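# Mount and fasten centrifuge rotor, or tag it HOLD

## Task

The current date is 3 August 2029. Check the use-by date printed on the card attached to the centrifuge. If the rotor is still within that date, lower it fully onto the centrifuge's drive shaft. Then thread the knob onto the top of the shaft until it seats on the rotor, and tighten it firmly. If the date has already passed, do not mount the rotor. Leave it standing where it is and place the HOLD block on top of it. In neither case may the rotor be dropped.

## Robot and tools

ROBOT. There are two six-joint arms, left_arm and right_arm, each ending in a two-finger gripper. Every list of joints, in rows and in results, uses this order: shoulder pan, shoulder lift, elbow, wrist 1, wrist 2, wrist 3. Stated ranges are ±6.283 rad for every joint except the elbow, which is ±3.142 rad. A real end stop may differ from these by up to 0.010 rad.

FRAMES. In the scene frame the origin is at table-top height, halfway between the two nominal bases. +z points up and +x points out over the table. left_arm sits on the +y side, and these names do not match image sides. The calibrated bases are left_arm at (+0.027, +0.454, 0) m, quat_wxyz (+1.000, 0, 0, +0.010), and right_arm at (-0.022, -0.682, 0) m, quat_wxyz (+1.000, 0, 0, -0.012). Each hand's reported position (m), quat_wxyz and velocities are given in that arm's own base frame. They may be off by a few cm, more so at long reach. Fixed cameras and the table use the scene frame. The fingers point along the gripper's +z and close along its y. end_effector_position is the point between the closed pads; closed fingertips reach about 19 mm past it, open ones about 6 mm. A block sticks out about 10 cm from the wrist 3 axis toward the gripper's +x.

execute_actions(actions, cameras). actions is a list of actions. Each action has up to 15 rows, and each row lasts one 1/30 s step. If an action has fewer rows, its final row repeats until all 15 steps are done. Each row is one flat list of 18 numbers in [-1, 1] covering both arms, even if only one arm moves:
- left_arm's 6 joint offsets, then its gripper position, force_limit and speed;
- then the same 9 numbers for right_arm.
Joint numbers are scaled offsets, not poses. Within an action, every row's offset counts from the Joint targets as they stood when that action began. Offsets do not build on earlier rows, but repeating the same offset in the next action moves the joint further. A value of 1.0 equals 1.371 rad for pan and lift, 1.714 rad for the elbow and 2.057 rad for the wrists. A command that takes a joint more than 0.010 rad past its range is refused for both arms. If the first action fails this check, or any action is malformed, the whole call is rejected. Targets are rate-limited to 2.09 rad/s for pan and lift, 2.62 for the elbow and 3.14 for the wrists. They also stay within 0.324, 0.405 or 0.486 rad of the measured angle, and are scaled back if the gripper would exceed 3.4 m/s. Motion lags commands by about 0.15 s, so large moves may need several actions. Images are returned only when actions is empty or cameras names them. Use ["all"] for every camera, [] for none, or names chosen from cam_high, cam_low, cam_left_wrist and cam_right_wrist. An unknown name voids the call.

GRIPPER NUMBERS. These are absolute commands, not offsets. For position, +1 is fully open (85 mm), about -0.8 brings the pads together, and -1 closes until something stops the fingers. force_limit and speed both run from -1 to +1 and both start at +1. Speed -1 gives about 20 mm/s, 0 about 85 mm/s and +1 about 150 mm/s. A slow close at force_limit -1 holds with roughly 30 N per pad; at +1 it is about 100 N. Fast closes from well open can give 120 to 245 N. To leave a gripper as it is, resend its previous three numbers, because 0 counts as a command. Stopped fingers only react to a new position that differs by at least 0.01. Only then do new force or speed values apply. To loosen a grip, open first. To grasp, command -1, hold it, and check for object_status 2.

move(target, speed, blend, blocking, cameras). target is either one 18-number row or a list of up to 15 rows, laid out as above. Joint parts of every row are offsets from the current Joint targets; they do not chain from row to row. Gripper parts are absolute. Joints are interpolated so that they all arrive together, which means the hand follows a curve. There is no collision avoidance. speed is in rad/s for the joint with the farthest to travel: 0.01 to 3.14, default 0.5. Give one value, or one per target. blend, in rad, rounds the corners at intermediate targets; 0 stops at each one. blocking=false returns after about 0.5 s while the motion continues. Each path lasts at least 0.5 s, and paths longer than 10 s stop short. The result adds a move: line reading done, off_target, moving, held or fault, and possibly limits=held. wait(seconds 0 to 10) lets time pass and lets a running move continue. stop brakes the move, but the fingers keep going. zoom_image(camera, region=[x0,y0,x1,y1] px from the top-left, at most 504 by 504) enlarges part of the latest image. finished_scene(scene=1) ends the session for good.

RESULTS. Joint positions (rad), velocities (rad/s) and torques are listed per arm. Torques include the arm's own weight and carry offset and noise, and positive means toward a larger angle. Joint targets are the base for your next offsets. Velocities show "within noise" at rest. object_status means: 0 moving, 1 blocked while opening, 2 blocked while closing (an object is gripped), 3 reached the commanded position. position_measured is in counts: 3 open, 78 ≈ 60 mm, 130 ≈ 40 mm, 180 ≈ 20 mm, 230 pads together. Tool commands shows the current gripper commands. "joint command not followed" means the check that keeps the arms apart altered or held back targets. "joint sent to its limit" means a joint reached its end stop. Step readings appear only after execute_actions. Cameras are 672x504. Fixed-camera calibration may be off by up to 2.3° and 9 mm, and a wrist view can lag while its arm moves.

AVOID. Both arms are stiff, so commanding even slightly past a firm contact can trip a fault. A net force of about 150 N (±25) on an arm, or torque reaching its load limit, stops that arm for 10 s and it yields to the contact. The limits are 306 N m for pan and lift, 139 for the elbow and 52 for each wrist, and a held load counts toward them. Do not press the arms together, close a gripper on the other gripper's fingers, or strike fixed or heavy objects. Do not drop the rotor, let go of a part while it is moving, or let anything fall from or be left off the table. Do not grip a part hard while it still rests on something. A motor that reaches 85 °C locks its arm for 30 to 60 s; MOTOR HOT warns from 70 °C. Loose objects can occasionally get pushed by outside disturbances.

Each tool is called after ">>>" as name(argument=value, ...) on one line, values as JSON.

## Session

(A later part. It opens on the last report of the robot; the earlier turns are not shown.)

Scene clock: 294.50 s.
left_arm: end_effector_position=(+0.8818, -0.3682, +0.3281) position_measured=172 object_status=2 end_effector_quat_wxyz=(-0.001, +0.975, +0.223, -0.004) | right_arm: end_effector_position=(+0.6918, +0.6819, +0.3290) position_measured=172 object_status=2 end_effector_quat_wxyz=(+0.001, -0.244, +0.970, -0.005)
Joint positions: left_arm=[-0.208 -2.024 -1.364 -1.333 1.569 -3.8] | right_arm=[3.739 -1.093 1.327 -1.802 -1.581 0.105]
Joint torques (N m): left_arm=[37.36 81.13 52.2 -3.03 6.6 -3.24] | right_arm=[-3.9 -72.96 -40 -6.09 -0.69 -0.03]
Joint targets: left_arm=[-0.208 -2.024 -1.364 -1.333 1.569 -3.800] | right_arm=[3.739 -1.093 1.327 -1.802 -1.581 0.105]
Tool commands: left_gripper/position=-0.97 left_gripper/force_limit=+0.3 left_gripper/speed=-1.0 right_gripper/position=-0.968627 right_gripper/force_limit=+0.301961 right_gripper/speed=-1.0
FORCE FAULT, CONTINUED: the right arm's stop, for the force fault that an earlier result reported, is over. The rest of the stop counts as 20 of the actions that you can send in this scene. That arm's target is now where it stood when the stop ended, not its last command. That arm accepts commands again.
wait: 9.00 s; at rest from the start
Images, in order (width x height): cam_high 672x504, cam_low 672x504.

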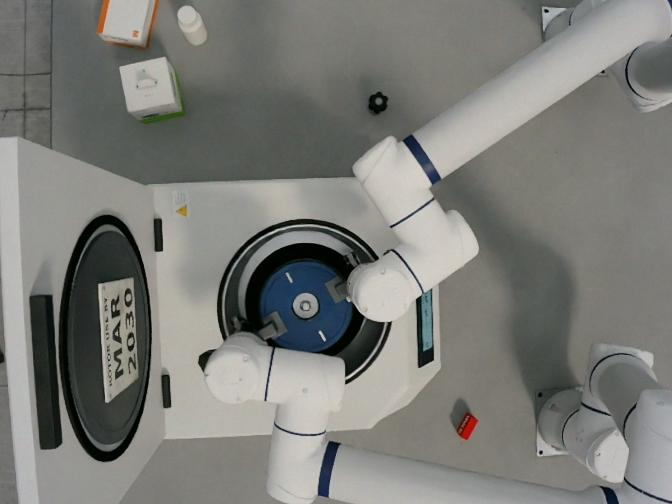

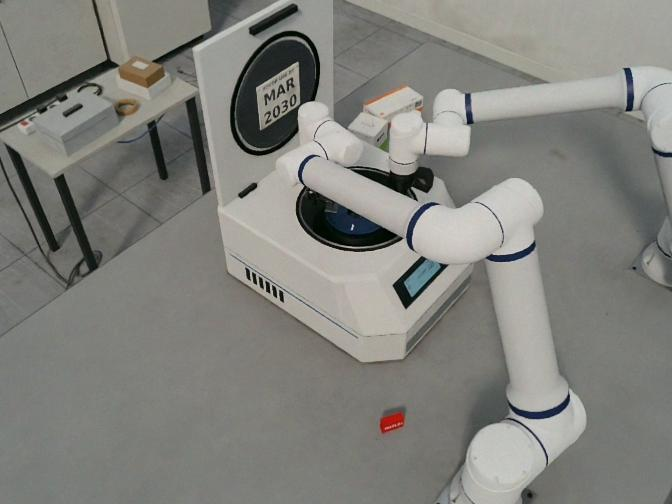

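>>> move(target=[0,-0.00036,-0.0008,0.0009,0,0,-0.97,0.3,-1,0,0,0,0,0,0,-0.97,0.3,-1], speed=0.015)

Scene clock: 295.70 s.
left_arm: end_effector_position=(+0.8819, -0.3682, +0.3272) position_measured=172 object_status=2 end_effector_quat_wxyz=(-0.001, +0.975, +0.223, -0.004) | right_arm: end_effector_position=(+0.6918, +0.6819, +0.3291) position_measured=172 object_status=2 end_effector_quat_wxyz=(+0.001, -0.244, +0.970, -0.005)
Joint positions: left_arm=[-0.208 -2.024 -1.365 -1.331 1.569 -3.8] | right_arm=[3.739 -1.093 1.327 -1.802 -1.581 0.105]
Joint torques (N m): left_arm=[36.41 48.36 -0.98 -2.81 6.8 -3.22] | right_arm=[-3.79 -64.54 -39.93 -6.22 -0.15 -0.02]
Joint targets: left_arm=[-0.208 -2.025 -1.365 -1.331 1.569 -3.800] | right_arm=[3.739 -1.093 1.327 -1.802 -1.581 0.105]
move: done

>>> move(target=[0,0,0,0,0,0,-0.15,0.3,-1,0,0,0,0,0,0,-0.15,0.3,-1], speed=0.015, cameras=["cam_high"])

>>> zoom_image(camera="cam_high", region=[240, 250, 370, 350])

Scene clock: 296.57 s.
left_arm: end_effector_position=(+0.8818, -0.3681, +0.3270) position_measured=148 object_status=0 end_effector_quat_wxyz=(-0.001, +0.975, +0.223, -0.004) | right_arm: end_effector_position=(+0.6918, +0.6819, +0.3290) position_measured=148 object_status=0 end_effector_quat_wxyz=(+0.001, -0.244, +0.970, -0.005)
Joint positions: left_arm=[-0.208 -2.025 -1.365 -1.331 1.569 -3.8] | right_arm=[3.739 -1.093 1.327 -1.802 -1.581 0.105]
Joint torques (N m): left_arm=[-0.05 128.99 91.04 6.39 -1.5 -3.57] | right_arm=[-3.77 -78.38 -40.06 -6.28 0.54 -0.27]
Joint targets: left_arm=[-0.208 -2.025 -1.365 -1.331 1.569 -3.800] | right_arm=[3.739 -1.093 1.327 -1.802 -1.581 0.105]
move: done
Images, in order (width x height): cam_high 672x504.

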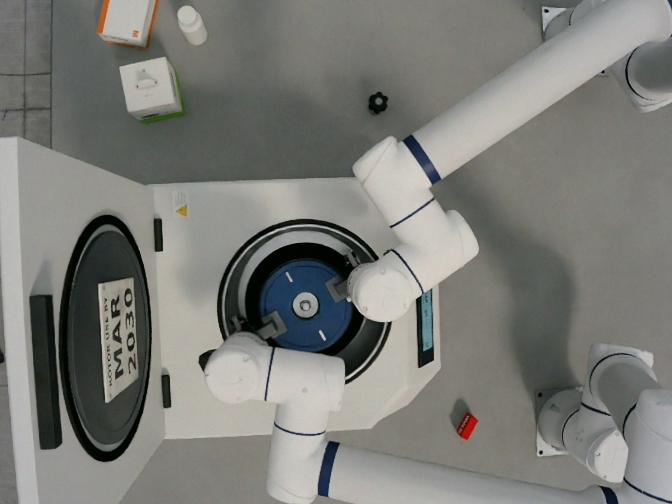

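Scaled by 3.877.

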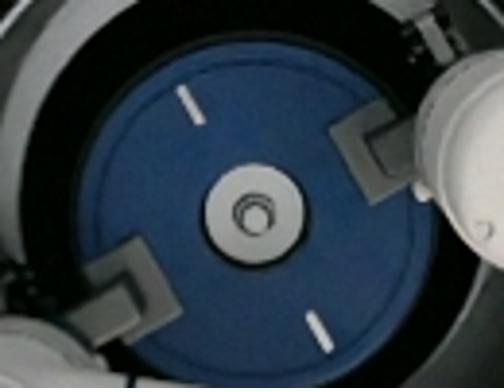

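>>> move(target=[0,0,0,0,0,0,-0.97,0.3,-1,0,0,0,0,0,0,-0.97,0.3,-1], speed=0.015)

>>> move(target=[0,0.00021,0.0005,-0.0006,0,0,-0.97,0.3,-1,0,-0.00021,-0.0005,0.0006,0,0,-0.97,0.3,-1], speed=0.015)

>>> move(target=[0,0.00021,0.0005,-0.0006,0,0,-0.97,0.3,-1,0,-0.00021,-0.0005,0.0006,0,0,-0.97,0.3,-1], speed=0.015)

Scene clock: 298.03 s.
left_arm: end_effector_position=(+0.8819, -0.3683, +0.3272) position_measured=172 object_status=0 end_effector_quat_wxyz=(-0.001, +0.975, +0.223, -0.004) | right_arm: end_effector_position=(+0.6918, +0.6819, +0.3291) position_measured=172 object_status=0 end_effector_quat_wxyz=(+0.001, -0.244, +0.970, -0.005)
Joint positions: left_arm=[-0.208 -2.024 -1.365 -1.331 1.569 -3.8] | right_arm=[3.739 -1.093 1.327 -1.802 -1.581 0.105]
Joint torques (N m): left_arm=[27.06 106.77 54.34 -2.77 6.31 -3.02] | right_arm=[-2.22 -65.87 -40.15 -6.18 1.19 -0.05]
Joint targets: left_arm=[-0.208 -2.025 -1.365 -1.331 1.569 -3.800] | right_arm=[3.739 -1.093 1.327 -1.802 -1.581 0.105]
move: done

Scene clock: 298.73 s.
left_arm: end_effector_position=(+0.8818, -0.3682, +0.3275) position_measured=172 object_status=2 end_effector_quat_wxyz=(-0.001, +0.975, +0.223, -0.004) | right_arm: end_effector_position=(+0.6918, +0.6819, +0.3296) position_measured=172 object_status=2 end_effector_quat_wxyz=(+0.001, -0.244, +0.970, -0.005)
Joint positions: left_arm=[-0.208 -2.024 -1.364 -1.332 1.569 -3.8] | right_arm=[3.739 -1.093 1.326 -1.801 -1.581 0.105]
Joint torques (N m): left_arm=[34.33 136.61 84.29 -3.64 7.18 -3.14] | right_arm=[-0.08 -88.02 -55.99 -3.18 1.48 -0.09]
Joint targets: left_arm=[-0.208 -2.024 -1.364 -1.332 1.569 -3.800] | right_arm=[3.739 -1.093 1.326 -1.801 -1.581 0.105]
move: done

Scene clock: 299.43 s.
left_arm: end_effector_position=(+0.8818, -0.3681, +0.3282) position_measured=172 object_status=2 end_effector_quat_wxyz=(-0.001, +0.975, +0.223, -0.004) | right_arm: end_effector_position=(+0.6917, +0.6819, +0.3303) position_measured=172 object_status=2 end_effector_quat_wxyz=(+0.001, -0.244, +0.970, -0.005)
Joint positions: left_arm=[-0.208 -2.024 -1.364 -1.333 1.569 -3.8] | right_arm=[3.739 -1.094 1.325 -1.8 -1.581 0.105]
Joint torques (N m): left_arm=[29.69 167.24 105.54 -2.34 6.8 -3.02] | right_arm=[0.04 -114.53 -70.31 -3.51 1.98 -0.19]
Joint targets: left_arm=[-0.208 -2.024 -1.363 -1.333 1.569 -3.800] | right_arm=[3.739 -1.094 1.325 -1.800 -1.581 0.105]
move: done

>>> move(target=[0,0.00042,0.001,-0.0012,0,0,-0.97,0.3,-1,0,-0.00042,-0.001,0.0012,0,0,-0.97,0.3,-1], speed=0.015)

>>> move(target=[0,0.00042,0.001,-0.0012,0,0,-0.97,0.3,-1,0,-0.00042,-0.001,0.0012,0,0,-0.97,0.3,-1], speed=0.015, cameras=["cam_high"])

>>> zoom_image(camera="cam_high", region=[240, 250, 370, 350])

Scene clock: 300.33 s.
left_arm: end_effector_position=(+0.8817, -0.3681, +0.3297) position_measured=172 object_status=2 end_effector_quat_wxyz=(-0.001, +0.975, +0.223, -0.004) | right_arm: end_effector_position=(+0.6917, +0.6818, +0.3318) position_measured=172 object_status=2 end_effector_quat_wxyz=(+0.001, -0.244, +0.970, -0.005)
Joint positions: left_arm=[-0.208 -2.023 -1.362 -1.336 1.569 -3.8] | right_arm=[3.739 -1.094 1.323 -1.797 -1.581 0.105]
Joint torques (N m): left_arm=[20.12 181.14 114.96 -1.77 4.63 -2.9] | right_arm=[2.68 -130.4 -75.54 -4.5 2.57 -0.26]
Joint targets: left_arm=[-0.208 -2.023 -1.362 -1.336 1.569 -3.800] | right_arm=[3.739 -1.094 1.323 -1.797 -1.581 0.105]
move: done

Scene clock: 301.03 s.
left_arm: end_effector_position=(+0.8817, -0.3681, +0.3312) position_measured=172 object_status=2 end_effector_quat_wxyz=(-0.001, +0.975, +0.223, -0.004) | right_arm: end_effector_position=(+0.6916, +0.6818, +0.3332) position_measured=172 object_status=2 end_effector_quat_wxyz=(+0.000, -0.244, +0.970, -0.005)
Joint positions: left_arm=[-0.208 -2.023 -1.36 -1.338 1.569 -3.8] | right_arm=[3.739 -1.095 1.322 -1.795 -1.581 0.105]
Joint torques (N m): left_arm=[16.02 182.03 114.36 -1.25 3.27 -3.12] | right_arm=[3.61 -132.1 -76.2 -3.08 2.92 -0.14]
Joint targets: left_arm=[-0.208 -2.023 -1.360 -1.338 1.569 -3.800] | right_arm=[3.739 -1.095 1.322 -1.795 -1.581 0.105]
move: done
Images, in order (width x height): cam_high 672x504.

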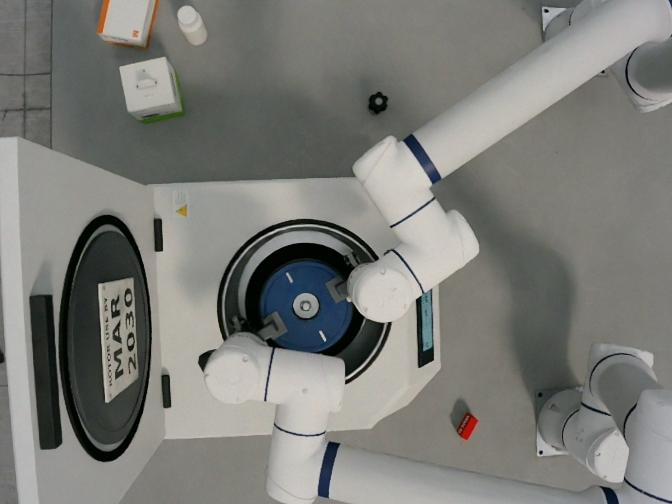

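Scaled by 3.877.

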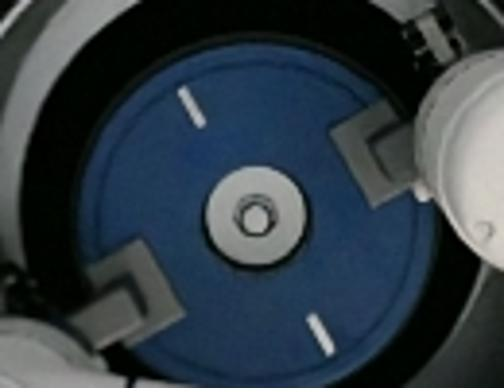

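>>> move(target=[0,-0.00042,-0.001,0.0012,0,0,-0.97,0.3,-1,0,0.00042,0.001,-0.0012,0,0,-0.97,0.3,-1], speed=0.015)

>>> move(target=[0,-0.00042,-0.001,0.0012,0,0,-0.97,0.3,-1,0,0.00042,0.001,-0.0012,0,0,-0.97,0.3,-1], speed=0.015)

>>> move(target=[0,-0.00021,-0.0005,0.0006,0,0,-0.97,0.3,-1,0,0.00021,0.0005,-0.0006,0,0,-0.97,0.3,-1], speed=0.015)

Scene clock: 302.07 s.
left_arm: end_effector_position=(+0.8817, -0.3681, +0.3299) position_measured=172 object_status=2 end_effector_quat_wxyz=(-0.001, +0.975, +0.223, -0.004) | right_arm: end_effector_position=(+0.6917, +0.6818, +0.3320) position_measured=172 object_status=2 end_effector_quat_wxyz=(+0.001, -0.244, +0.970, -0.005)
Joint positions: left_arm=[-0.208 -2.023 -1.362 -1.336 1.569 -3.8] | right_arm=[3.739 -1.094 1.323 -1.797 -1.581 0.105]
Joint torques (N m): left_arm=[17.48 117.92 65.76 2.57 3.17 -3.02] | right_arm=[5.79 -89.67 -45.02 -11.83 3.5 -0.1]
Joint targets: left_arm=[-0.208 -2.023 -1.362 -1.336 1.569 -3.800] | right_arm=[3.739 -1.094 1.323 -1.797 -1.581 0.105]
move: done

Scene clock: 302.77 s.
left_arm: end_effector_position=(+0.8818, -0.3682, +0.3284) position_measured=172 object_status=2 end_effector_quat_wxyz=(-0.001, +0.975, +0.223, -0.004) | right_arm: end_effector_position=(+0.6917, +0.6819, +0.3305) position_measured=172 object_status=2 end_effector_quat_wxyz=(+0.001, -0.244, +0.970, -0.005)
Joint positions: left_arm=[-0.208 -2.024 -1.363 -1.333 1.569 -3.8] | right_arm=[3.739 -1.094 1.325 -1.8 -1.581 0.105]
Joint torques (N m): left_arm=[14.43 123.44 69.1 2.43 3.22 -3.13] | right_arm=[7.62 -87.63 -45.09 -13.24 3.83 -0.32]
Joint targets: left_arm=[-0.208 -2.024 -1.363 -1.333 1.569 -3.800] | right_arm=[3.739 -1.094 1.325 -1.800 -1.581 0.105]
move: done

Scene clock: 303.47 s.
left_arm: end_effector_position=(+0.8818, -0.3682, +0.3277) position_measured=172 object_status=2 end_effector_quat_wxyz=(-0.001, +0.975, +0.223, -0.004) | right_arm: end_effector_position=(+0.6918, +0.6819, +0.3298) position_measured=172 object_status=2 end_effector_quat_wxyz=(+0.001, -0.244, +0.970, -0.005)
Joint positions: left_arm=[-0.208 -2.024 -1.364 -1.332 1.569 -3.8] | right_arm=[3.739 -1.093 1.326 -1.801 -1.581 0.105]
Joint torques (N m): left_arm=[14.96 117.68 65.02 2.79 3.31 -3.13] | right_arm=[9.77 -84.23 -42.08 -13.93 4.29 -0.27]
Joint targets: left_arm=[-0.208 -2.024 -1.364 -1.332 1.569 -3.800] | right_arm=[3.739 -1.093 1.326 -1.801 -1.581 0.105]
move: done

>>> move(target=[0,-0.00021,-0.0005,0.0006,0,0,-0.97,0.3,-1,0,0.00021,0.0005,-0.0006,0,0,-0.97,0.3,-1], speed=0.015)

>>> move(target=[0,-0.00021,-0.0005,0.0006,0,0,-0.97,0.3,-1,0,0.00021,0.0005,-0.0006,0,0,-0.97,0.3,-1], speed=0.015)

Scene clock: 304.33 s.
left_arm: end_effector_position=(+0.8818, -0.3682, +0.3271) position_measured=172 object_status=2 end_effector_quat_wxyz=(-0.001, +0.975, +0.223, -0.004) | right_arm: end_effector_position=(+0.6918, +0.6819, +0.3292) position_measured=172 object_status=2 end_effector_quat_wxyz=(+0.001, -0.244, +0.970, -0.005)
Joint positions: left_arm=[-0.208 -2.024 -1.365 -1.331 1.569 -3.8] | right_arm=[3.739 -1.093 1.327 -1.802 -1.581 0.105]
Joint torques (N m): left_arm=[15.69 93.57 45.71 1.8 3.17 -3.14] | right_arm=[11.14 -61 -28.43 -13.32 3.85 -0.21]
Joint targets: left_arm=[-0.208 -2.025 -1.365 -1.331 1.569 -3.800] | right_arm=[3.739 -1.093 1.327 -1.802 -1.581 0.105]
move: done

Scene clock: 305.03 s.
left_arm: end_effector_position=(+0.8819, -0.3682, +0.3264) position_measured=172 object_status=2 end_effector_quat_wxyz=(-0.001, +0.975, +0.223, -0.004) | right_arm: end_effector_position=(+0.6918, +0.6819, +0.3285) position_measured=172 object_status=2 end_effector_quat_wxyz=(+0.001, -0.244, +0.970, -0.005)
Joint positions: left_arm=[-0.208 -2.025 -1.366 -1.329 1.569 -3.8] | right_arm=[3.739 -1.093 1.328 -1.803 -1.581 0.105]
Joint torques (N m): left_arm=[14.21 68.13 21.82 0.05 3.66 -2.9] | right_arm=[12.21 -36.86 -13.22 -9.89 3.14 -0.2]
Joint targets: left_arm=[-0.208 -2.025 -1.366 -1.329 1.569 -3.800] | right_arm=[3.739 -1.093 1.328 -1.803 -1.581 0.105]
move: done

>>> move(target=[0.0007,0.0008,-0.00095,0.00025,0,-0.0038,-0.97,0.3,-1,-0.00085,-0.00015,0.0002,-0.00005,0,-0.0048,-0.97,0.3,-1], speed=0.015)

>>> move(target=[0.0007,0.0008,-0.00095,0.00025,0,-0.0038,-0.97,0.3,-1,-0.00085,-0.00015,0.0002,-0.00005,0,-0.0048,-0.97,0.3,-1], speed=0.015)

>>> move(target=[0.0007,0.0008,-0.00095,0.00025,0,-0.0038,-0.97,0.3,-1,-0.00085,-0.00015,0.0002,-0.00005,0,-0.0048,-0.97,0.3,-1], speed=0.015)

Scene clock: 306.47 s.
left_arm: end_effector_position=(+0.8815, -0.3672, +0.3263) position_measured=172 object_status=2 end_effector_quat_wxyz=(-0.001, +0.974, +0.227, -0.004) | right_arm: end_effector_position=(+0.6925, +0.6811, +0.3283) position_measured=172 object_status=2 end_effector_quat_wxyz=(+0.001, -0.248, +0.969, -0.005)
Joint positions: left_arm=[-0.207 -2.024 -1.368 -1.329 1.569 -3.808] | right_arm=[3.738 -1.093 1.328 -1.803 -1.581 0.095]
Joint torques (N m): left_arm=[34.51 86.82 15.52 -1.26 3.47 -4.05] | right_arm=[-10.75 -43.59 -9.65 -8.89 2.28 -4.44]
Joint targets: left_arm=[-0.207 -2.024 -1.368 -1.329 1.569 -3.808] | right_arm=[3.738 -1.093 1.328 -1.803 -1.581 0.095]
move: done

Scene clock: 307.33 s.
left_arm: end_effector_position=(+0.8812, -0.3662, +0.3263) position_measured=172 object_status=2 end_effector_quat_wxyz=(-0.001, +0.973, +0.232, -0.004) | right_arm: end_effector_position=(+0.6931, +0.6802, +0.3283) position_measured=172 object_status=2 end_effector_quat_wxyz=(+0.001, -0.252, +0.968, -0.005)
Joint positions: left_arm=[-0.206 -2.023 -1.369 -1.328 1.569 -3.816] | right_arm=[3.737 -1.093 1.328 -1.804 -1.581 0.085]
Joint torques (N m): left_arm=[35.21 88.65 20.09 -0.3 3.18 -4.88] | right_arm=[-11.48 -40.03 -9.07 -10.8 1.33 -4.69]
Joint targets: left_arm=[-0.206 -2.023 -1.369 -1.328 1.569 -3.816] | right_arm=[3.737 -1.093 1.328 -1.804 -1.581 0.085]
move: done

Scene clock: 308.20 s.
left_arm: end_effector_position=(+0.8809, -0.3652, +0.3263) position_measured=172 object_status=2 end_effector_quat_wxyz=(-0.001, +0.972, +0.236, -0.004) | right_arm: end_effector_position=(+0.6938, +0.6793, +0.3283) position_measured=172 object_status=2 end_effector_quat_wxyz=(+0.001, -0.256, +0.967, -0.005)
Joint positions: left_arm=[-0.205 -2.022 -1.371 -1.328 1.569 -3.823] | right_arm=[3.736 -1.094 1.329 -1.804 -1.581 0.076]
Joint torques (N m): left_arm=[39.85 90.16 23.73 0.52 3.41 -3.74] | right_arm=[-10.48 -35.5 -8.23 -12.67 0.73 -3.94]
Joint targets: left_arm=[-0.205 -2.021 -1.371 -1.328 1.569 -3.824] | right_arm=[3.736 -1.093 1.329 -1.804 -1.581 0.075]
move: done

>>> move(target=[-0.0014,-0.0016,0.0019,-0.0005,0,0.0076,-0.97,0.3,-1,0.0017,0.0003,-0.0004,0.0001,0,0.0096,-0.97,0.3,-1], speed=0.015)

>>> move(target=[-0.0021,-0.0024,0.00285,-0.00075,0,0.0114,-0.97,0.3,-1,0.00255,0.00045,-0.0006,0.00015,0,0.0144,-0.97,0.3,-1], speed=0.015)

>>> move(target=[-0.0014,-0.0016,0.0019,-0.0005,0,0.0076,-0.97,0.3,-1,0.0017,0.0003,-0.0004,0.0001,0,0.0096,-0.97,0.3,-1], speed=0.015)

>>> move(target=[-0.0014,-0.0016,0.0019,-0.0005,0,0.0076,-0.97,0.3,-1,0.0017,0.0003,-0.0004,0.0001,0,0.0096,-0.97,0.3,-1], speed=0.015)

Scene clock: 311.60 s.
left_arm: end_effector_position=(+0.8815, -0.3672, +0.3263) position_measured=172 object_status=2 end_effector_quat_wxyz=(-0.001, +0.974, +0.228, -0.004) | right_arm: end_effector_position=(+0.6925, +0.6810, +0.3283) position_measured=172 object_status=2 end_effector_quat_wxyz=(+0.001, -0.248, +0.969, -0.005)
Joint positions: left_arm=[-0.207 -2.024 -1.368 -1.329 1.569 -3.808] | right_arm=[3.738 -1.093 1.328 -1.803 -1.581 0.095]
Joint torques (N m): left_arm=[10.92 59.55 46.79 -5.56 2.92 6.06] | right_arm=[15.16 -24.62 -27.87 0.74 0.92 5.56]
Joint targets: left_arm=[-0.207 -2.024 -1.368 -1.329 1.569 -3.808] | right_arm=[3.738 -1.093 1.328 -1.803 -1.581 0.095]
move: done

Scene clock: 313.80 s.
left_arm: end_effector_position=(+0.8825, -0.3701, +0.3263) position_measured=172 object_status=2 end_effector_quat_wxyz=(-0.001, +0.977, +0.215, -0.004) | right_arm: end_effector_position=(+0.6905, +0.6837, +0.3284) position_measured=172 object_status=2 end_effector_quat_wxyz=(+0.001, -0.235, +0.972, -0.005)
Joint positions: left_arm=[-0.21 -2.027 -1.363 -1.331 1.569 -3.785] | right_arm=[3.741 -1.092 1.327 -1.803 -1.581 0.125]
Joint torques (N m): left_arm=[11.38 51.42 39.59 -6.45 3.09 5.36] | right_arm=[17.19 -37.44 -30.39 4.43 2.97 5.61]
Joint targets: left_arm=[-0.210 -2.027 -1.363 -1.331 1.569 -3.784] | right_arm=[3.741 -1.092 1.327 -1.803 -1.581 0.125]
move: done

Scene clock: 315.33 s.
left_arm: end_effector_position=(+0.8831, -0.3721, +0.3263) position_measured=172 object_status=2 end_effector_quat_wxyz=(-0.001, +0.978, +0.206, -0.004) | right_arm: end_effector_position=(+0.6891, +0.6854, +0.3284) position_measured=172 object_status=2 end_effector_quat_wxyz=(+0.001, -0.227, +0.974, -0.005)
Joint positions: left_arm=[-0.212 -2.029 -1.36 -1.332 1.569 -3.769] | right_arm=[3.744 -1.092 1.326 -1.803 -1.581 0.144]
Joint torques (N m): left_arm=[12.39 53.52 33.61 -7.58 2.72 5.59] | right_arm=[21.76 -49.48 -30.71 8.42 4.4 6.27]
Joint targets: left_arm=[-0.212 -2.029 -1.359 -1.332 1.569 -3.769] | right_arm=[3.744 -1.092 1.326 -1.803 -1.581 0.144]
move: done

Scene clock: 316.87 s.
left_arm: end_effector_position=(+0.8837, -0.3741, +0.3263) position_measured=172 object_status=2 end_effector_quat_wxyz=(-0.001, +0.980, +0.198, -0.004) | right_arm: end_effector_position=(+0.6877, +0.6872, +0.3284) position_measured=172 object_status=2 end_effector_quat_wxyz=(+0.001, -0.218, +0.976, -0.005)
Joint positions: left_arm=[-0.214 -2.031 -1.356 -1.333 1.569 -3.753] | right_arm=[3.746 -1.092 1.326 -1.803 -1.581 0.164]
Joint torques (N m): left_arm=[14.37 50.32 27.44 -9.36 3.4 5.52] | right_arm=[27.94 -62.24 -30.34 15.89 4.91 6.14]
Joint targets: left_arm=[-0.214 -2.031 -1.356 -1.333 1.569 -3.753] | right_arm=[3.746 -1.092 1.326 -1.803 -1.581 0.164]
move: done

>>> move(target=[0,-0.00106,0.00114,-0.00024,0,0,-0.97,0.3,-1,-0.0003,0.00082,-0.00094,0.0003,0,0,-0.97,0.3,-1], speed=0.015)

>>> move(target=[-0.0014,-0.00213,0.00247,-0.00062,0,0.0076,-0.97,0.3,-1,0.00155,0.00071,-0.00087,0.00025,0,0.0096,-0.97,0.3,-1], speed=0.015)

>>> move(target=[-0.0014,-0.00213,0.00247,-0.00062,0,0.0076,-0.97,0.3,-1,0.00155,0.00071,-0.00087,0.00025,0,0.0096,-0.97,0.3,-1], speed=0.015)

Scene clock: 318.17 s.
left_arm: end_effector_position=(+0.8845, -0.3743, +0.3261) position_measured=172 object_status=2 end_effector_quat_wxyz=(-0.001, +0.980, +0.198, -0.004) | right_arm: end_effector_position=(+0.6884, +0.6874, +0.3285) position_measured=172 object_status=2 end_effector_quat_wxyz=(+0.001, -0.218, +0.976, -0.005)
Joint positions: left_arm=[-0.214 -2.033 -1.354 -1.333 1.569 -3.753] | right_arm=[3.746 -1.091 1.324 -1.802 -1.581 0.164]
Joint torques (N m): left_arm=[24.92 42.36 37.79 -4.19 2.97 5.13] | right_arm=[-8.48 -46.26 -29.2 10.5 2.44 5.6]
Joint targets: left_arm=[-0.214 -2.033 -1.354 -1.333 1.569 -3.753] | right_arm=[3.746 -1.091 1.324 -1.802 -1.581 0.164]
move: done

Scene clock: 319.70 s.
left_arm: end_effector_position=(+0.8856, -0.3764, +0.3261) position_measured=172 object_status=2 end_effector_quat_wxyz=(-0.001, +0.982, +0.189, -0.004) | right_arm: end_effector_position=(+0.6876, +0.6891, +0.3284) position_measured=172 object_status=2 end_effector_quat_wxyz=(+0.001, -0.210, +0.978, -0.005)
Joint positions: left_arm=[-0.216 -2.036 -1.35 -1.334 1.569 -3.738] | right_arm=[3.748 -1.09 1.323 -1.802 -1.581 0.184]
Joint torques (N m): left_arm=[25.4 39.19 41.39 -2.83 3.18 5.06] | right_arm=[14.88 -46 -26.29 13.23 -1.53 5.87]
Joint targets: left_arm=[-0.216 -2.036 -1.350 -1.334 1.569 -3.738] | right_arm=[3.748 -1.090 1.323 -1.802 -1.581 0.184]
move: done

Scene clock: 321.23 s.
left_arm: end_effector_position=(+0.8866, -0.3785, +0.3260) position_measured=172 object_status=2 end_effector_quat_wxyz=(-0.001, +0.984, +0.180, -0.004) | right_arm: end_effector_position=(+0.6866, +0.6909, +0.3284) position_measured=172 object_status=2 end_effector_quat_wxyz=(+0.001, -0.201, +0.980, -0.005)
Joint positions: left_arm=[-0.218 -2.039 -1.346 -1.336 1.569 -3.722] | right_arm=[3.75 -1.089 1.321 -1.801 -1.581 0.204]
Joint torques (N m): left_arm=[30.15 34.48 41.53 -1.84 4.21 5.17] | right_arm=[18.33 -50.56 -24.75 17.74 -1.11 5.89]
Joint targets: left_arm=[-0.218 -2.039 -1.346 -1.336 1.569 -3.722] | right_arm=[3.750 -1.089 1.321 -1.801 -1.581 0.204]
move: done

>>> wait(seconds=0.1, cameras=["cam_high","cam_left_wrist"])

>>> zoom_image(camera="cam_high", region=[255, 255, 355, 355])

>>> zoom_image(camera="cam_high", region=[288, 288, 324, 324])

Scene clock: 321.50 s.
left_arm: end_effector_position=(+0.8866, -0.3785, +0.3260) position_measured=172 object_status=2 end_effector_quat_wxyz=(-0.001, +0.984, +0.180, -0.004) | right_arm: end_effector_position=(+0.6866, +0.6909, +0.3284) position_measured=172 object_status=2 end_effector_quat_wxyz=(+0.001, -0.201, +0.980, -0.005)
Joint positions: left_arm=[-0.218 -2.039 -1.346 -1.336 1.569 -3.722] | right_arm=[3.75 -1.089 1.321 -1.801 -1.581 0.204]
Joint torques (N m): left_arm=[32.88 34.61 41.72 -2.01 4.52 5.64] | right_arm=[18.91 -50.98 -24.35 17.89 -1 6.5]
Joint targets: left_arm=[-0.218 -2.039 -1.346 -1.336 1.569 -3.722] | right_arm=[3.750 -1.089 1.321 -1.801 -1.581 0.204]
Tool commands: left_gripper/position=-0.97 left_gripper/force_limit=+0.3 left_gripper/speed=-1.0 right_gripper/position=-0.97 right_gripper/force_limit=+0.3 right_gripper/speed=-1.0
wait: 0.10 s; at rest from the start
camera_calibration:
cam_left_wrist: T_world_to_cam=[[0.349398, -0.936772, -0.0194748, -0.647156], [-0.87335, -0.33313, 0.355366, 0.551245], [-0.339384, -0.107156, -0.934524, 0.695382], [0, 0, 0, 1]] pos_world=[0.943546, -0.348088, 0.441355]
Images, in order (width x height): cam_high 672x504, cam_left_wrist 672x504.

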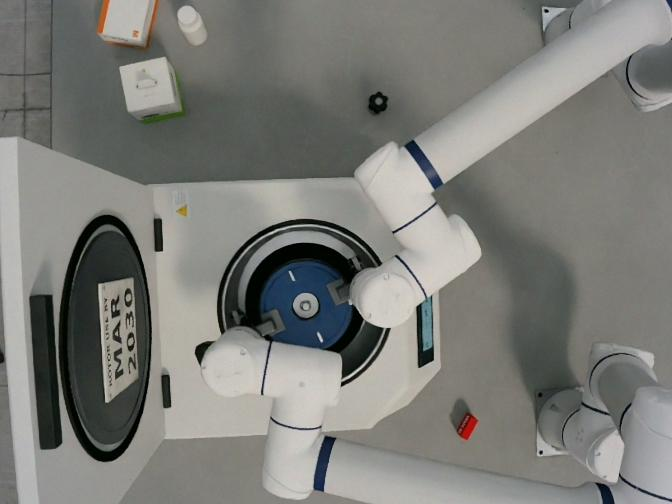

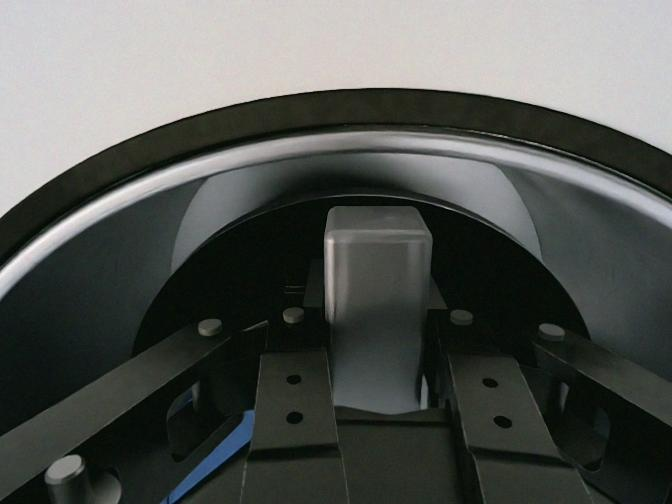

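Scaled by 5.040.

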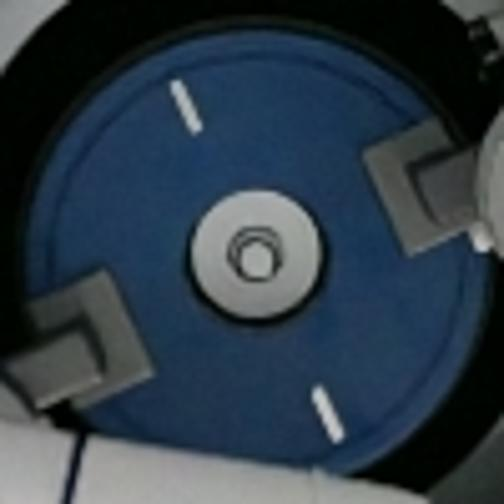

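Scaled by 14.000.

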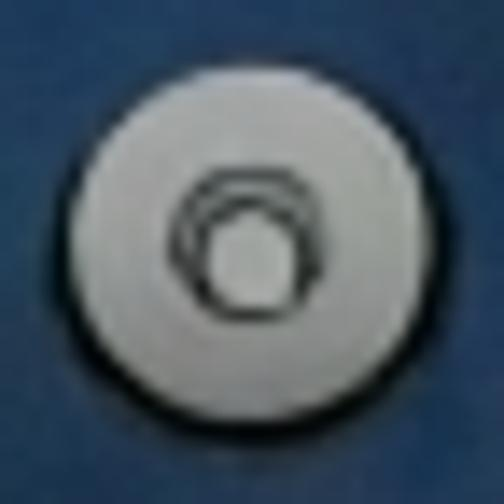

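>>> move(target=[0,0,0,0,0,0,-0.1,0.3,-1,0,0,0,0,0,0,-0.1,0.3,-1], speed=0.05)

>>> move(target=[[0,0,0,0,0,0,-0.1,0.3,-1,0,-0.0121,-0.0391,0.0407,0,0,-0.1,0.3,-1],[0,0,0,0,0,0,-0.1,0.3,-1,0,-0.0155,-0.1884,0.1674,0,0,-0.1,0.3,-1]], speed=0.3, blend=0.02, cameras=["cam_high","cam_right_wrist"])

Scene clock: 322.97 s.
left_arm: end_effector_position=(+0.8866, -0.3784, +0.3260) position_measured=141 object_status=0 end_effector_quat_wxyz=(-0.001, +0.984, +0.180, -0.004) | right_arm: end_effector_position=(+0.6865, +0.6910, +0.3284) position_measured=141 object_status=0 end_effector_quat_wxyz=(+0.001, -0.201, +0.980, -0.005)
Joint positions: left_arm=[-0.218 -2.039 -1.346 -1.336 1.569 -3.722] | right_arm=[3.75 -1.089 1.321 -1.801 -1.581 0.204]
Joint torques (N m): left_arm=[-6.75 130.01 92.78 6.25 -0.93 -3.45] | right_arm=[-14.52 -84.76 -49.8 -11.47 -0.41 -3.44]
Joint targets: left_arm=[-0.218 -2.039 -1.346 -1.336 1.569 -3.722] | right_arm=[3.750 -1.089 1.321 -1.801 -1.581 0.204]
move: done

Scene clock: 324.63 s.
left_arm: end_effector_position=(+0.8866, -0.3785, +0.3260) position_measured=141 object_status=3 end_effector_quat_wxyz=(-0.001, +0.984, +0.180, -0.004) | right_arm: end_effector_position=(+0.6867, +0.6910, +0.5294) position_measured=141 object_status=3 end_effector_quat_wxyz=(+0.001, -0.201, +0.980, -0.005)
Joint positions: left_arm=[-0.218 -2.039 -1.346 -1.336 1.569 -3.722] | right_arm=[3.75 -1.11 0.998 -1.457 -1.581 0.204]
Joint torques (N m): left_arm=[-5.86 131.49 91.99 6.07 -1.14 -3.35] | right_arm=[-14.24 -80.43 -49.41 -1.69 0.28 -3.51]
Joint targets: left_arm=[-0.218 -2.039 -1.346 -1.336 1.569 -3.722] | right_arm=[3.750 -1.110 0.998 -1.457 -1.581 0.204]
move: done
camera_calibration:
cam_right_wrist: T_world_to_cam=[[-0.404987, 0.914106, -0.0198885, -0.336663], [0.855364, 0.386466, 0.344959, -1.01447], [0.323016, 0.122692, -0.938407, 0.320256], [0, 0, 0, 1]] pos_world=[0.627951, 0.660513, 0.643786]
Images, in order (width x height): cam_high 672x504, cam_right_wrist 672x504.

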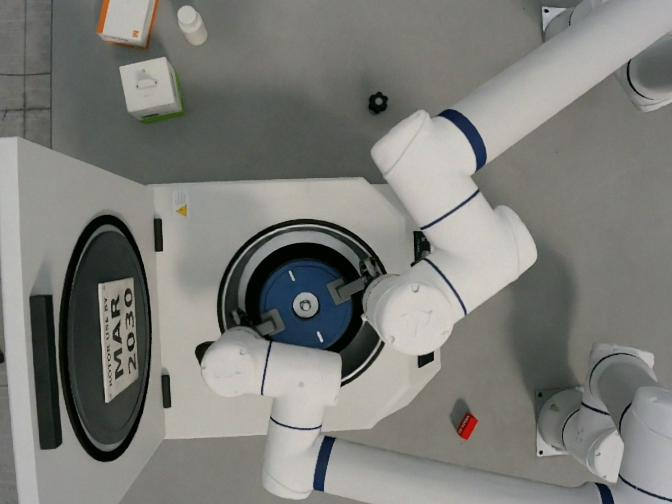

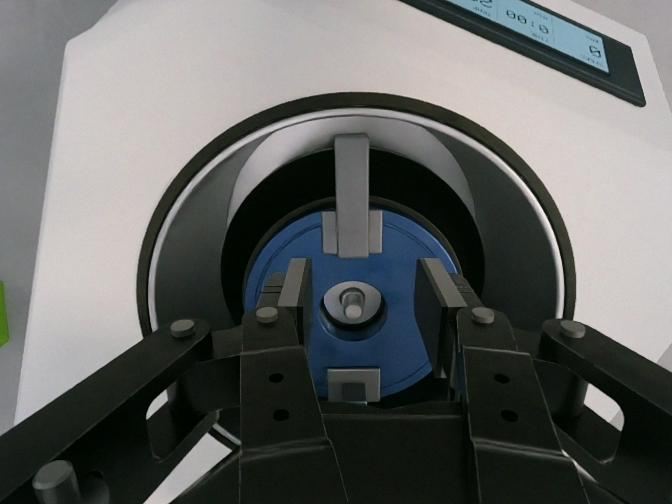

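>>> zoom_image(camera="cam_right_wrist", region=[220, 190, 480, 410])

>>> zoom_image(camera="cam_right_wrist", region=[310, 265, 400, 345])

Scaled by 1.938.

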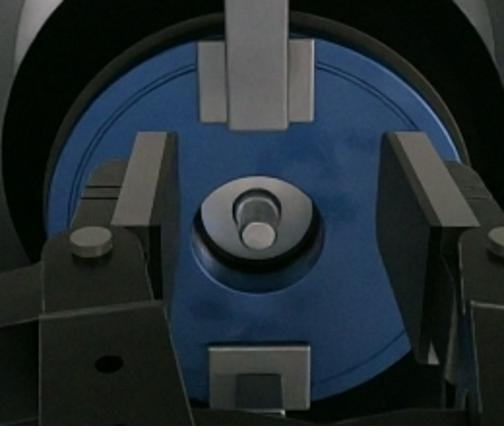

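Scaled by 5.600.

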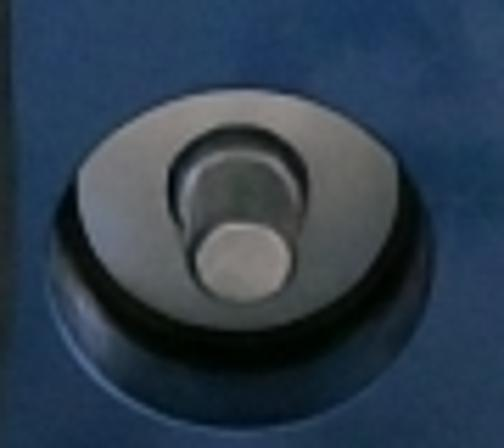

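>>> zoom_image(camera="cam_right_wrist", region=[332, 282, 372, 322])

Scaled by 12.600.

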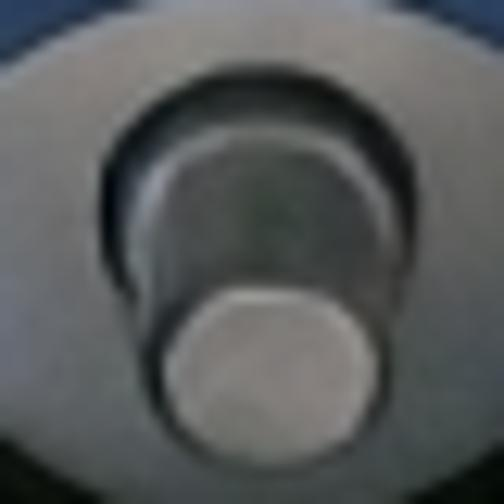

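>>> move(target=[0,0,0,0,0,0,-0.1,0.3,-1,0,-0.0046,0.0821,-0.0653,0,0,-0.1,0.3,-1], speed=0.2, cameras=["cam_right_wrist"])

>>> zoom_image(camera="cam_right_wrist", region=[300, 320, 400, 400])

Scene clock: 328.10 s.
left_arm: end_effector_position=(+0.8866, -0.3785, +0.3260) position_measured=141 object_status=3 end_effector_quat_wxyz=(-0.001, +0.984, +0.180, -0.004) | right_arm: end_effector_position=(+0.6866, +0.6909, +0.4548) position_measured=141 object_status=3 end_effector_quat_wxyz=(+0.001, -0.201, +0.980, -0.005)
Joint positions: left_arm=[-0.218 -2.039 -1.346 -1.336 1.569 -3.722] | right_arm=[3.75 -1.116 1.139 -1.591 -1.581 0.204]
Joint torques (N m): left_arm=[-7.07 131.65 92.28 6.38 -1.22 -3.19] | right_arm=[-13.08 -83.98 -32.35 -11.94 1.47 -3.5]
Joint targets: left_arm=[-0.218 -2.039 -1.346 -1.336 1.569 -3.722] | right_arm=[3.750 -1.116 1.139 -1.591 -1.581 0.204]
move: done
camera_calibration:
cam_right_wrist: T_world_to_cam=[[-0.405, 0.914101, -0.0198507, -0.338106], [0.855391, 0.386477, 0.344879, -0.988593], [0.322926, 0.122696, -0.938437, 0.250366], [0, 0, 0, 1]] pos_world=[0.627851, 0.660413, 0.569186]
Images, in order (width x height): cam_right_wrist 672x504.

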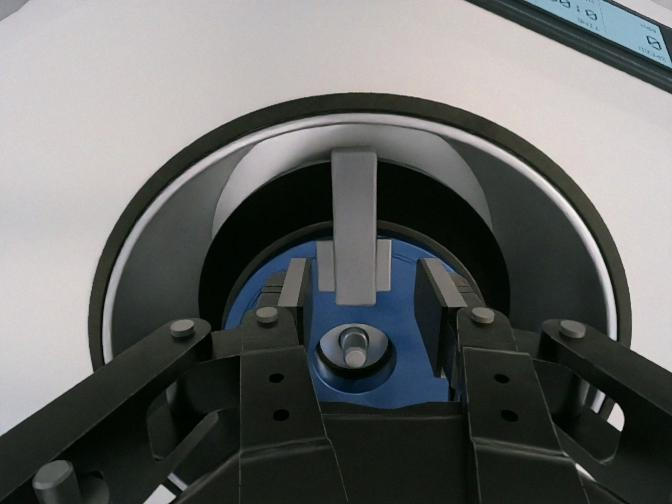

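Scaled by 5.040.

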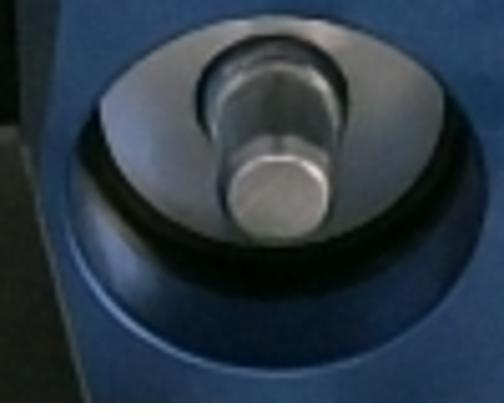

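>>> zoom_image(camera="cam_right_wrist", region=[336, 324, 374, 372])

Scaled by 10.500.

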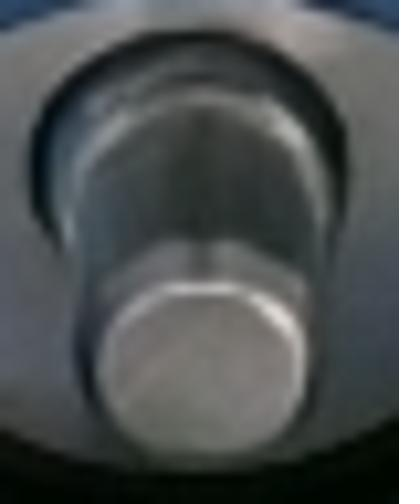

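>>> move(target=[[0,0,0,0,0,0,-0.1,0.3,-1,0,0.0081,0.0672,-0.0614,0,0,-0.1,0.3,-1],[0,0,0,0,0,0,-0.1,0.3,-1,0,0.0202,0.1063,-0.102,0,0,-0.1,0.3,-1]], speed=0.15, blend=0.02)

>>> move(target=[0,0,0,0,0,0,-0.97,0.3,-1,0,0,0,0,0,0,-0.97,0.3,-1], speed=0.015)

Scene clock: 332.73 s.
left_arm: end_effector_position=(+0.8866, -0.3785, +0.3260) position_measured=141 object_status=3 end_effector_quat_wxyz=(-0.001, +0.984, +0.180, -0.004) | right_arm: end_effector_position=(+0.6866, +0.6909, +0.3284) position_measured=141 object_status=3 end_effector_quat_wxyz=(+0.001, -0.201, +0.980, -0.005)
Joint positions: left_arm=[-0.218 -2.039 -1.346 -1.336 1.569 -3.722] | right_arm=[3.75 -1.088 1.321 -1.801 -1.581 0.204]
Joint torques (N m): left_arm=[-7.73 130.64 92.17 6.44 -1.03 -3.33] | right_arm=[-9.3 -64.43 -31.63 -11.21 1.22 -3.42]
Joint targets: left_arm=[-0.218 -2.039 -1.346 -1.336 1.569 -3.722] | right_arm=[3.750 -1.088 1.321 -1.801 -1.581 0.204]
move: done

Scene clock: 333.73 s.
left_arm: end_effector_position=(+0.8867, -0.3786, +0.3262) position_measured=172 object_status=0 end_effector_quat_wxyz=(-0.001, +0.984, +0.180, -0.004) | right_arm: end_effector_position=(+0.6866, +0.6909, +0.3283) position_measured=172 object_status=0 end_effector_quat_wxyz=(+0.001, -0.201, +0.980, -0.005)
Joint positions: left_arm=[-0.218 -2.039 -1.346 -1.336 1.569 -3.722] | right_arm=[3.75 -1.088 1.321 -1.801 -1.581 0.204]
Joint torques (N m): left_arm=[18.94 108.46 63.59 1.55 2.8 -3.64] | right_arm=[-9.5 -63.86 -31.14 -8.85 1.27 -3.33]
Joint targets: left_arm=[-0.218 -2.039 -1.346 -1.336 1.569 -3.722] | right_arm=[3.750 -1.088 1.321 -1.801 -1.581 0.204]
move: done

>>> move(target=[0,0.0048,0.0129,-0.014,0,0,-0.97,0.3,-1,0,-0.0046,-0.0129,0.0138,0,0,-0.97,0.3,-1], speed=0.02)

>>> move(target=[0.007,0.0094,-0.01095,0.0028,0,-0.038,-0.97,0.3,-1,-0.0081,-0.0027,0.0033,-0.00095,0,-0.048,-0.97,0.3,-1], speed=0.05, cameras=["cam_high"])

>>> zoom_image(camera="cam_high", region=[255, 255, 355, 355])

Scene clock: 335.77 s.
left_arm: end_effector_position=(+0.8867, -0.3785, +0.3437) position_measured=172 object_status=2 end_effector_quat_wxyz=(-0.001, +0.984, +0.180, -0.004) | right_arm: end_effector_position=(+0.6866, +0.6909, +0.3458) position_measured=172 object_status=2 end_effector_quat_wxyz=(+0.001, -0.201, +0.980, -0.005)
Joint positions: left_arm=[-0.218 -2.032 -1.324 -1.364 1.569 -3.722] | right_arm=[3.75 -1.095 1.299 -1.773 -1.581 0.204]
Joint torques (N m): left_arm=[9.06 175.45 125.44 2.91 5.39 -3.23] | right_arm=[-7.93 -113.93 -67.87 -6.03 0.97 -1.06]
Joint targets: left_arm=[-0.218 -2.032 -1.324 -1.364 1.569 -3.722] | right_arm=[3.750 -1.095 1.299 -1.773 -1.581 0.204]
move: done

Scene clock: 338.07 s.
left_arm: end_effector_position=(+0.8826, -0.3683, +0.3439) position_measured=172 object_status=2 end_effector_quat_wxyz=(-0.001, +0.975, +0.223, -0.004) | right_arm: end_effector_position=(+0.6924, +0.6820, +0.3459) position_measured=172 object_status=2 end_effector_quat_wxyz=(+0.001, -0.244, +0.970, -0.005)
Joint positions: left_arm=[-0.208 -2.019 -1.342 -1.359 1.569 -3.8] | right_arm=[3.739 -1.098 1.305 -1.774 -1.581 0.105]
Joint torques (N m): left_arm=[12.62 191.95 103.86 6.08 -0.27 -4.83] | right_arm=[-17.48 -90.26 -57.37 -35.17 0.04 -4]
Joint targets: left_arm=[-0.208 -2.019 -1.342 -1.359 1.569 -3.800] | right_arm=[3.739 -1.098 1.305 -1.774 -1.581 0.105]
move: done
Images, in order (width x height): cam_high 672x504.

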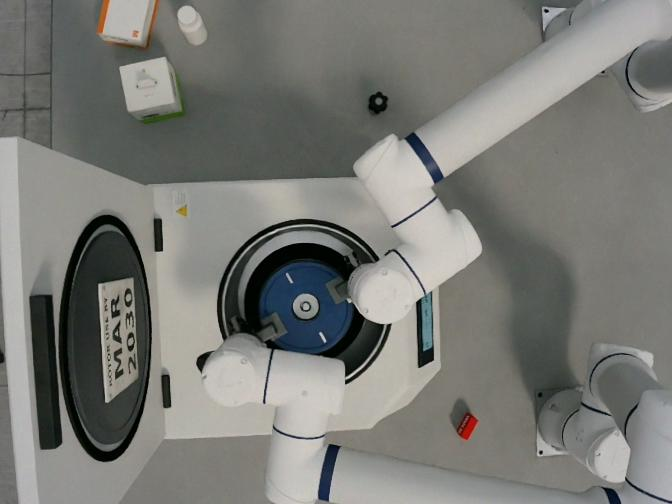

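Scaled by 5.040.

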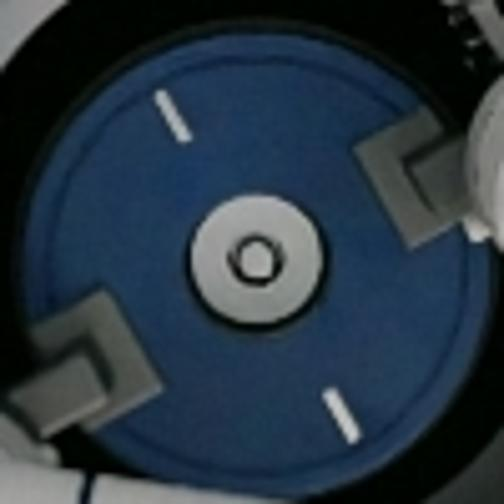

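>>> move(target=[0,-0.0027,-0.0072,0.0078,0,0,-0.97,0.3,-1,0,0.0026,0.0072,-0.0077,0,0,-0.97,0.3,-1], speed=0.015)

>>> move(target=[0,-0.0009,-0.0021,0.0024,0,0,-0.97,0.3,-1,0,0.0009,0.0021,-0.0024,0,0,-0.97,0.3,-1], speed=0.012)

>>> move(target=[0,-0.00042,-0.001,0.0012,0,0,-0.97,0.3,-1,0,0.00042,0.001,-0.0012,0,0,-0.97,0.3,-1], speed=0.012)

Scene clock: 339.67 s.
left_arm: end_effector_position=(+0.8826, -0.3683, +0.3342) position_measured=172 object_status=2 end_effector_quat_wxyz=(-0.001, +0.975, +0.223, -0.004) | right_arm: end_effector_position=(+0.6924, +0.6820, +0.3361) position_measured=172 object_status=2 end_effector_quat_wxyz=(+0.001, -0.244, +0.970, -0.005)
Joint positions: left_arm=[-0.208 -2.023 -1.355 -1.343 1.569 -3.8] | right_arm=[3.739 -1.095 1.317 -1.79 -1.581 0.105]
Joint torques (N m): left_arm=[15.95 156.84 93.74 4.29 -0.31 -3.82] | right_arm=[-12.59 -59.3 -53.72 -35.31 -0.65 -3.43]
Joint targets: left_arm=[-0.208 -2.023 -1.355 -1.343 1.569 -3.800] | right_arm=[3.739 -1.095 1.317 -1.790 -1.581 0.105]
move: done

Scene clock: 340.37 s.
left_arm: end_effector_position=(+0.8826, -0.3683, +0.3311) position_measured=172 object_status=2 end_effector_quat_wxyz=(-0.001, +0.975, +0.223, -0.004) | right_arm: end_effector_position=(+0.6925, +0.6820, +0.3330) position_measured=172 object_status=2 end_effector_quat_wxyz=(+0.001, -0.244, +0.970, -0.005)
Joint positions: left_arm=[-0.208 -2.024 -1.358 -1.338 1.569 -3.8] | right_arm=[3.739 -1.094 1.32 -1.795 -1.581 0.105]
Joint torques (N m): left_arm=[12.44 156.24 92.46 3.91 -0.02 -3.68] | right_arm=[-10.98 -57.77 -52.7 -36.25 -0.51 -2.91]
Joint targets: left_arm=[-0.208 -2.024 -1.358 -1.338 1.569 -3.800] | right_arm=[3.739 -1.094 1.320 -1.795 -1.581 0.105]
move: done

Scene clock: 341.07 s.
left_arm: end_effector_position=(+0.8827, -0.3683, +0.3297) position_measured=172 object_status=2 end_effector_quat_wxyz=(-0.001, +0.975, +0.223, -0.004) | right_arm: end_effector_position=(+0.6925, +0.6821, +0.3316) position_measured=172 object_status=2 end_effector_quat_wxyz=(+0.001, -0.244, +0.970, -0.005)
Joint positions: left_arm=[-0.208 -2.025 -1.36 -1.335 1.569 -3.8] | right_arm=[3.739 -1.093 1.322 -1.798 -1.581 0.105]
Joint torques (N m): left_arm=[12.32 160.6 94.35 4.12 -0.31 -2.93] | right_arm=[-8.25 -56.03 -52.94 -38.15 -0.38 -2.46]
Joint targets: left_arm=[-0.208 -2.025 -1.360 -1.335 1.569 -3.800] | right_arm=[3.739 -1.093 1.322 -1.798 -1.581 0.105]
move: done

>>> move(target=[0,0.00064,-0.00214,0.00144,0,0,-0.97,0.3,-1,0.0003,-0.0004,0.00194,-0.0015,0,0,-0.97,0.3,-1], speed=0.012)

>>> move(target=[0,-0.00042,-0.001,0.0012,0,0,-0.97,0.3,-1,0,0.00042,0.001,-0.0012,0,0,-0.97,0.3,-1], speed=0.012)

Scene clock: 342.37 s.
left_arm: end_effector_position=(+0.8819, -0.3682, +0.3285) position_measured=172 object_status=2 end_effector_quat_wxyz=(-0.001, +0.975, +0.223, -0.004) | right_arm: end_effector_position=(+0.6919, +0.6820, +0.3302) position_measured=172 object_status=2 end_effector_quat_wxyz=(+0.001, -0.244, +0.970, -0.005)
Joint positions: left_arm=[-0.208 -2.024 -1.364 -1.332 1.569 -3.8] | right_arm=[3.739 -1.094 1.325 -1.801 -1.581 0.105]
Joint torques (N m): left_arm=[12.17 181 77.99 0.19 -0.4 -1.86] | right_arm=[16.44 -80.24 -49.73 -32.58 1.53 -1.47]
Joint targets: left_arm=[-0.208 -2.024 -1.364 -1.332 1.569 -3.800] | right_arm=[3.739 -1.094 1.326 -1.801 -1.581 0.105]
move: done

Scene clock: 343.07 s.
left_arm: end_effector_position=(+0.8819, -0.3682, +0.3270) position_measured=172 object_status=2 end_effector_quat_wxyz=(-0.001, +0.975, +0.223, -0.004) | right_arm: end_effector_position=(+0.6918, +0.6821, +0.3288) position_measured=172 object_status=2 end_effector_quat_wxyz=(+0.001, -0.244, +0.970, -0.005)
Joint positions: left_arm=[-0.208 -2.024 -1.365 -1.33 1.569 -3.8] | right_arm=[3.739 -1.093 1.327 -1.803 -1.581 0.105]
Joint torques (N m): left_arm=[11.08 147.5 72.35 -0.56 0.69 -1.48] | right_arm=[18.03 -58.3 -48.96 -32.62 4.36 -0.94]
Joint targets: left_arm=[-0.208 -2.024 -1.366 -1.330 1.569 -3.800] | right_arm=[3.739 -1.093 1.327 -1.803 -1.581 0.105]
move: done

>>> move(target=[[0,0.0006,0.0014,-0.0016,0,0,-0.97,0.3,-1,0,-0.0006,-0.0014,0.0016,0,0,-0.97,0.3,-1],[-0.00112,-0.00105,0.00332,-0.00208,0,0.0061,-0.97,0.3,-1,0.00126,-0.00007,-0.00205,0.00178,0,0.00768,-0.97,0.3,-1],[-0.00112,-0.00186,0.00142,0.00012,0,0.0061,-0.97,0.3,-1,0.00126,0.00074,-0.00015,-0.00042,0,0.00768,-0.97,0.3,-1]], speed=[0.02,0.03,0.01])

>>> move(target=[[0,0.0006,0.0014,-0.0016,0,0,-0.97,0.3,-1,0,-0.0006,-0.0014,0.0016,0,0,-0.97,0.3,-1],[-0.00112,-0.00105,0.00332,-0.00208,0,0.0061,-0.97,0.3,-1,0.00126,-0.00007,-0.00205,0.00178,0,0.00768,-0.97,0.3,-1],[-0.00112,-0.00165,0.00192,-0.00048,0,0.0061,-0.97,0.3,-1,0.00126,0.00053,-0.00065,0.00018,0,0.00768,-0.97,0.3,-1]], speed=[0.02,0.03,0.01])

>>> move(target=[[0,0.0006,0.0014,-0.0016,0,0,-0.97,0.3,-1,0,-0.0006,-0.0014,0.0016,0,0,-0.97,0.3,-1],[-0.00112,-0.00105,0.00332,-0.00208,0,0.0061,-0.97,0.3,-1,0.00126,-0.00007,-0.00205,0.00178,0,0.00768,-0.97,0.3,-1],[-0.00112,-0.00165,0.00192,-0.00048,0,0.0061,-0.97,0.3,-1,0.00126,0.00053,-0.00065,0.00018,0,0.00768,-0.97,0.3,-1]], speed=[0.02,0.03,0.01])

Scene clock: 345.50 s.
left_arm: end_effector_position=(+0.8828, -0.3699, +0.3265) position_measured=172 object_status=2 end_effector_quat_wxyz=(-0.001, +0.976, +0.216, -0.004) | right_arm: end_effector_position=(+0.6910, +0.6836, +0.3284) position_measured=172 object_status=2 end_effector_quat_wxyz=(+0.001, -0.237, +0.971, -0.005)
Joint positions: left_arm=[-0.21 -2.027 -1.363 -1.33 1.569 -3.788] | right_arm=[3.741 -1.092 1.327 -1.804 -1.581 0.121]
Joint torques (N m): left_arm=[-2.3 126.28 57.93 0.18 3.19 4.33] | right_arm=[6.6 -45.4 -39.19 -32.08 4.34 4.95]
Joint targets: left_arm=[-0.210 -2.027 -1.363 -1.330 1.569 -3.788] | right_arm=[3.741 -1.092 1.327 -1.804 -1.581 0.121]
move: done

Scene clock: 347.33 s.
left_arm: end_effector_position=(+0.8836, -0.3715, +0.3265) position_measured=172 object_status=2 end_effector_quat_wxyz=(-0.001, +0.978, +0.210, -0.003) | right_arm: end_effector_position=(+0.6902, +0.6851, +0.3285) position_measured=172 object_status=2 end_effector_quat_wxyz=(+0.001, -0.230, +0.973, -0.005)
Joint positions: left_arm=[-0.211 -2.029 -1.36 -1.331 1.569 -3.775] | right_arm=[3.743 -1.092 1.326 -1.804 -1.581 0.137]
Joint torques (N m): left_arm=[-4.84 127.97 58.45 -0.4 4.5 4.58] | right_arm=[6.98 -50.99 -38.53 -29.84 0.62 5.2]
Joint targets: left_arm=[-0.211 -2.029 -1.360 -1.331 1.569 -3.775] | right_arm=[3.743 -1.091 1.326 -1.804 -1.581 0.137]
move: done

Scene clock: 349.17 s.
left_arm: end_effector_position=(+0.8844, -0.3732, +0.3265) position_measured=172 object_status=2 end_effector_quat_wxyz=(-0.001, +0.979, +0.203, -0.003) | right_arm: end_effector_position=(+0.6894, +0.6865, +0.3285) position_measured=172 object_status=2 end_effector_quat_wxyz=(+0.001, -0.223, +0.975, -0.005)
Joint positions: left_arm=[-0.213 -2.031 -1.356 -1.332 1.569 -3.762] | right_arm=[3.744 -1.091 1.324 -1.803 -1.581 0.152]
Joint torques (N m): left_arm=[-6.12 123.75 59.15 1.33 4.6 4.64] | right_arm=[5.27 -53.98 -37.37 -26.2 2.66 5.33]
Joint targets: left_arm=[-0.213 -2.031 -1.356 -1.332 1.569 -3.762] | right_arm=[3.744 -1.091 1.325 -1.803 -1.581 0.152]
move: done


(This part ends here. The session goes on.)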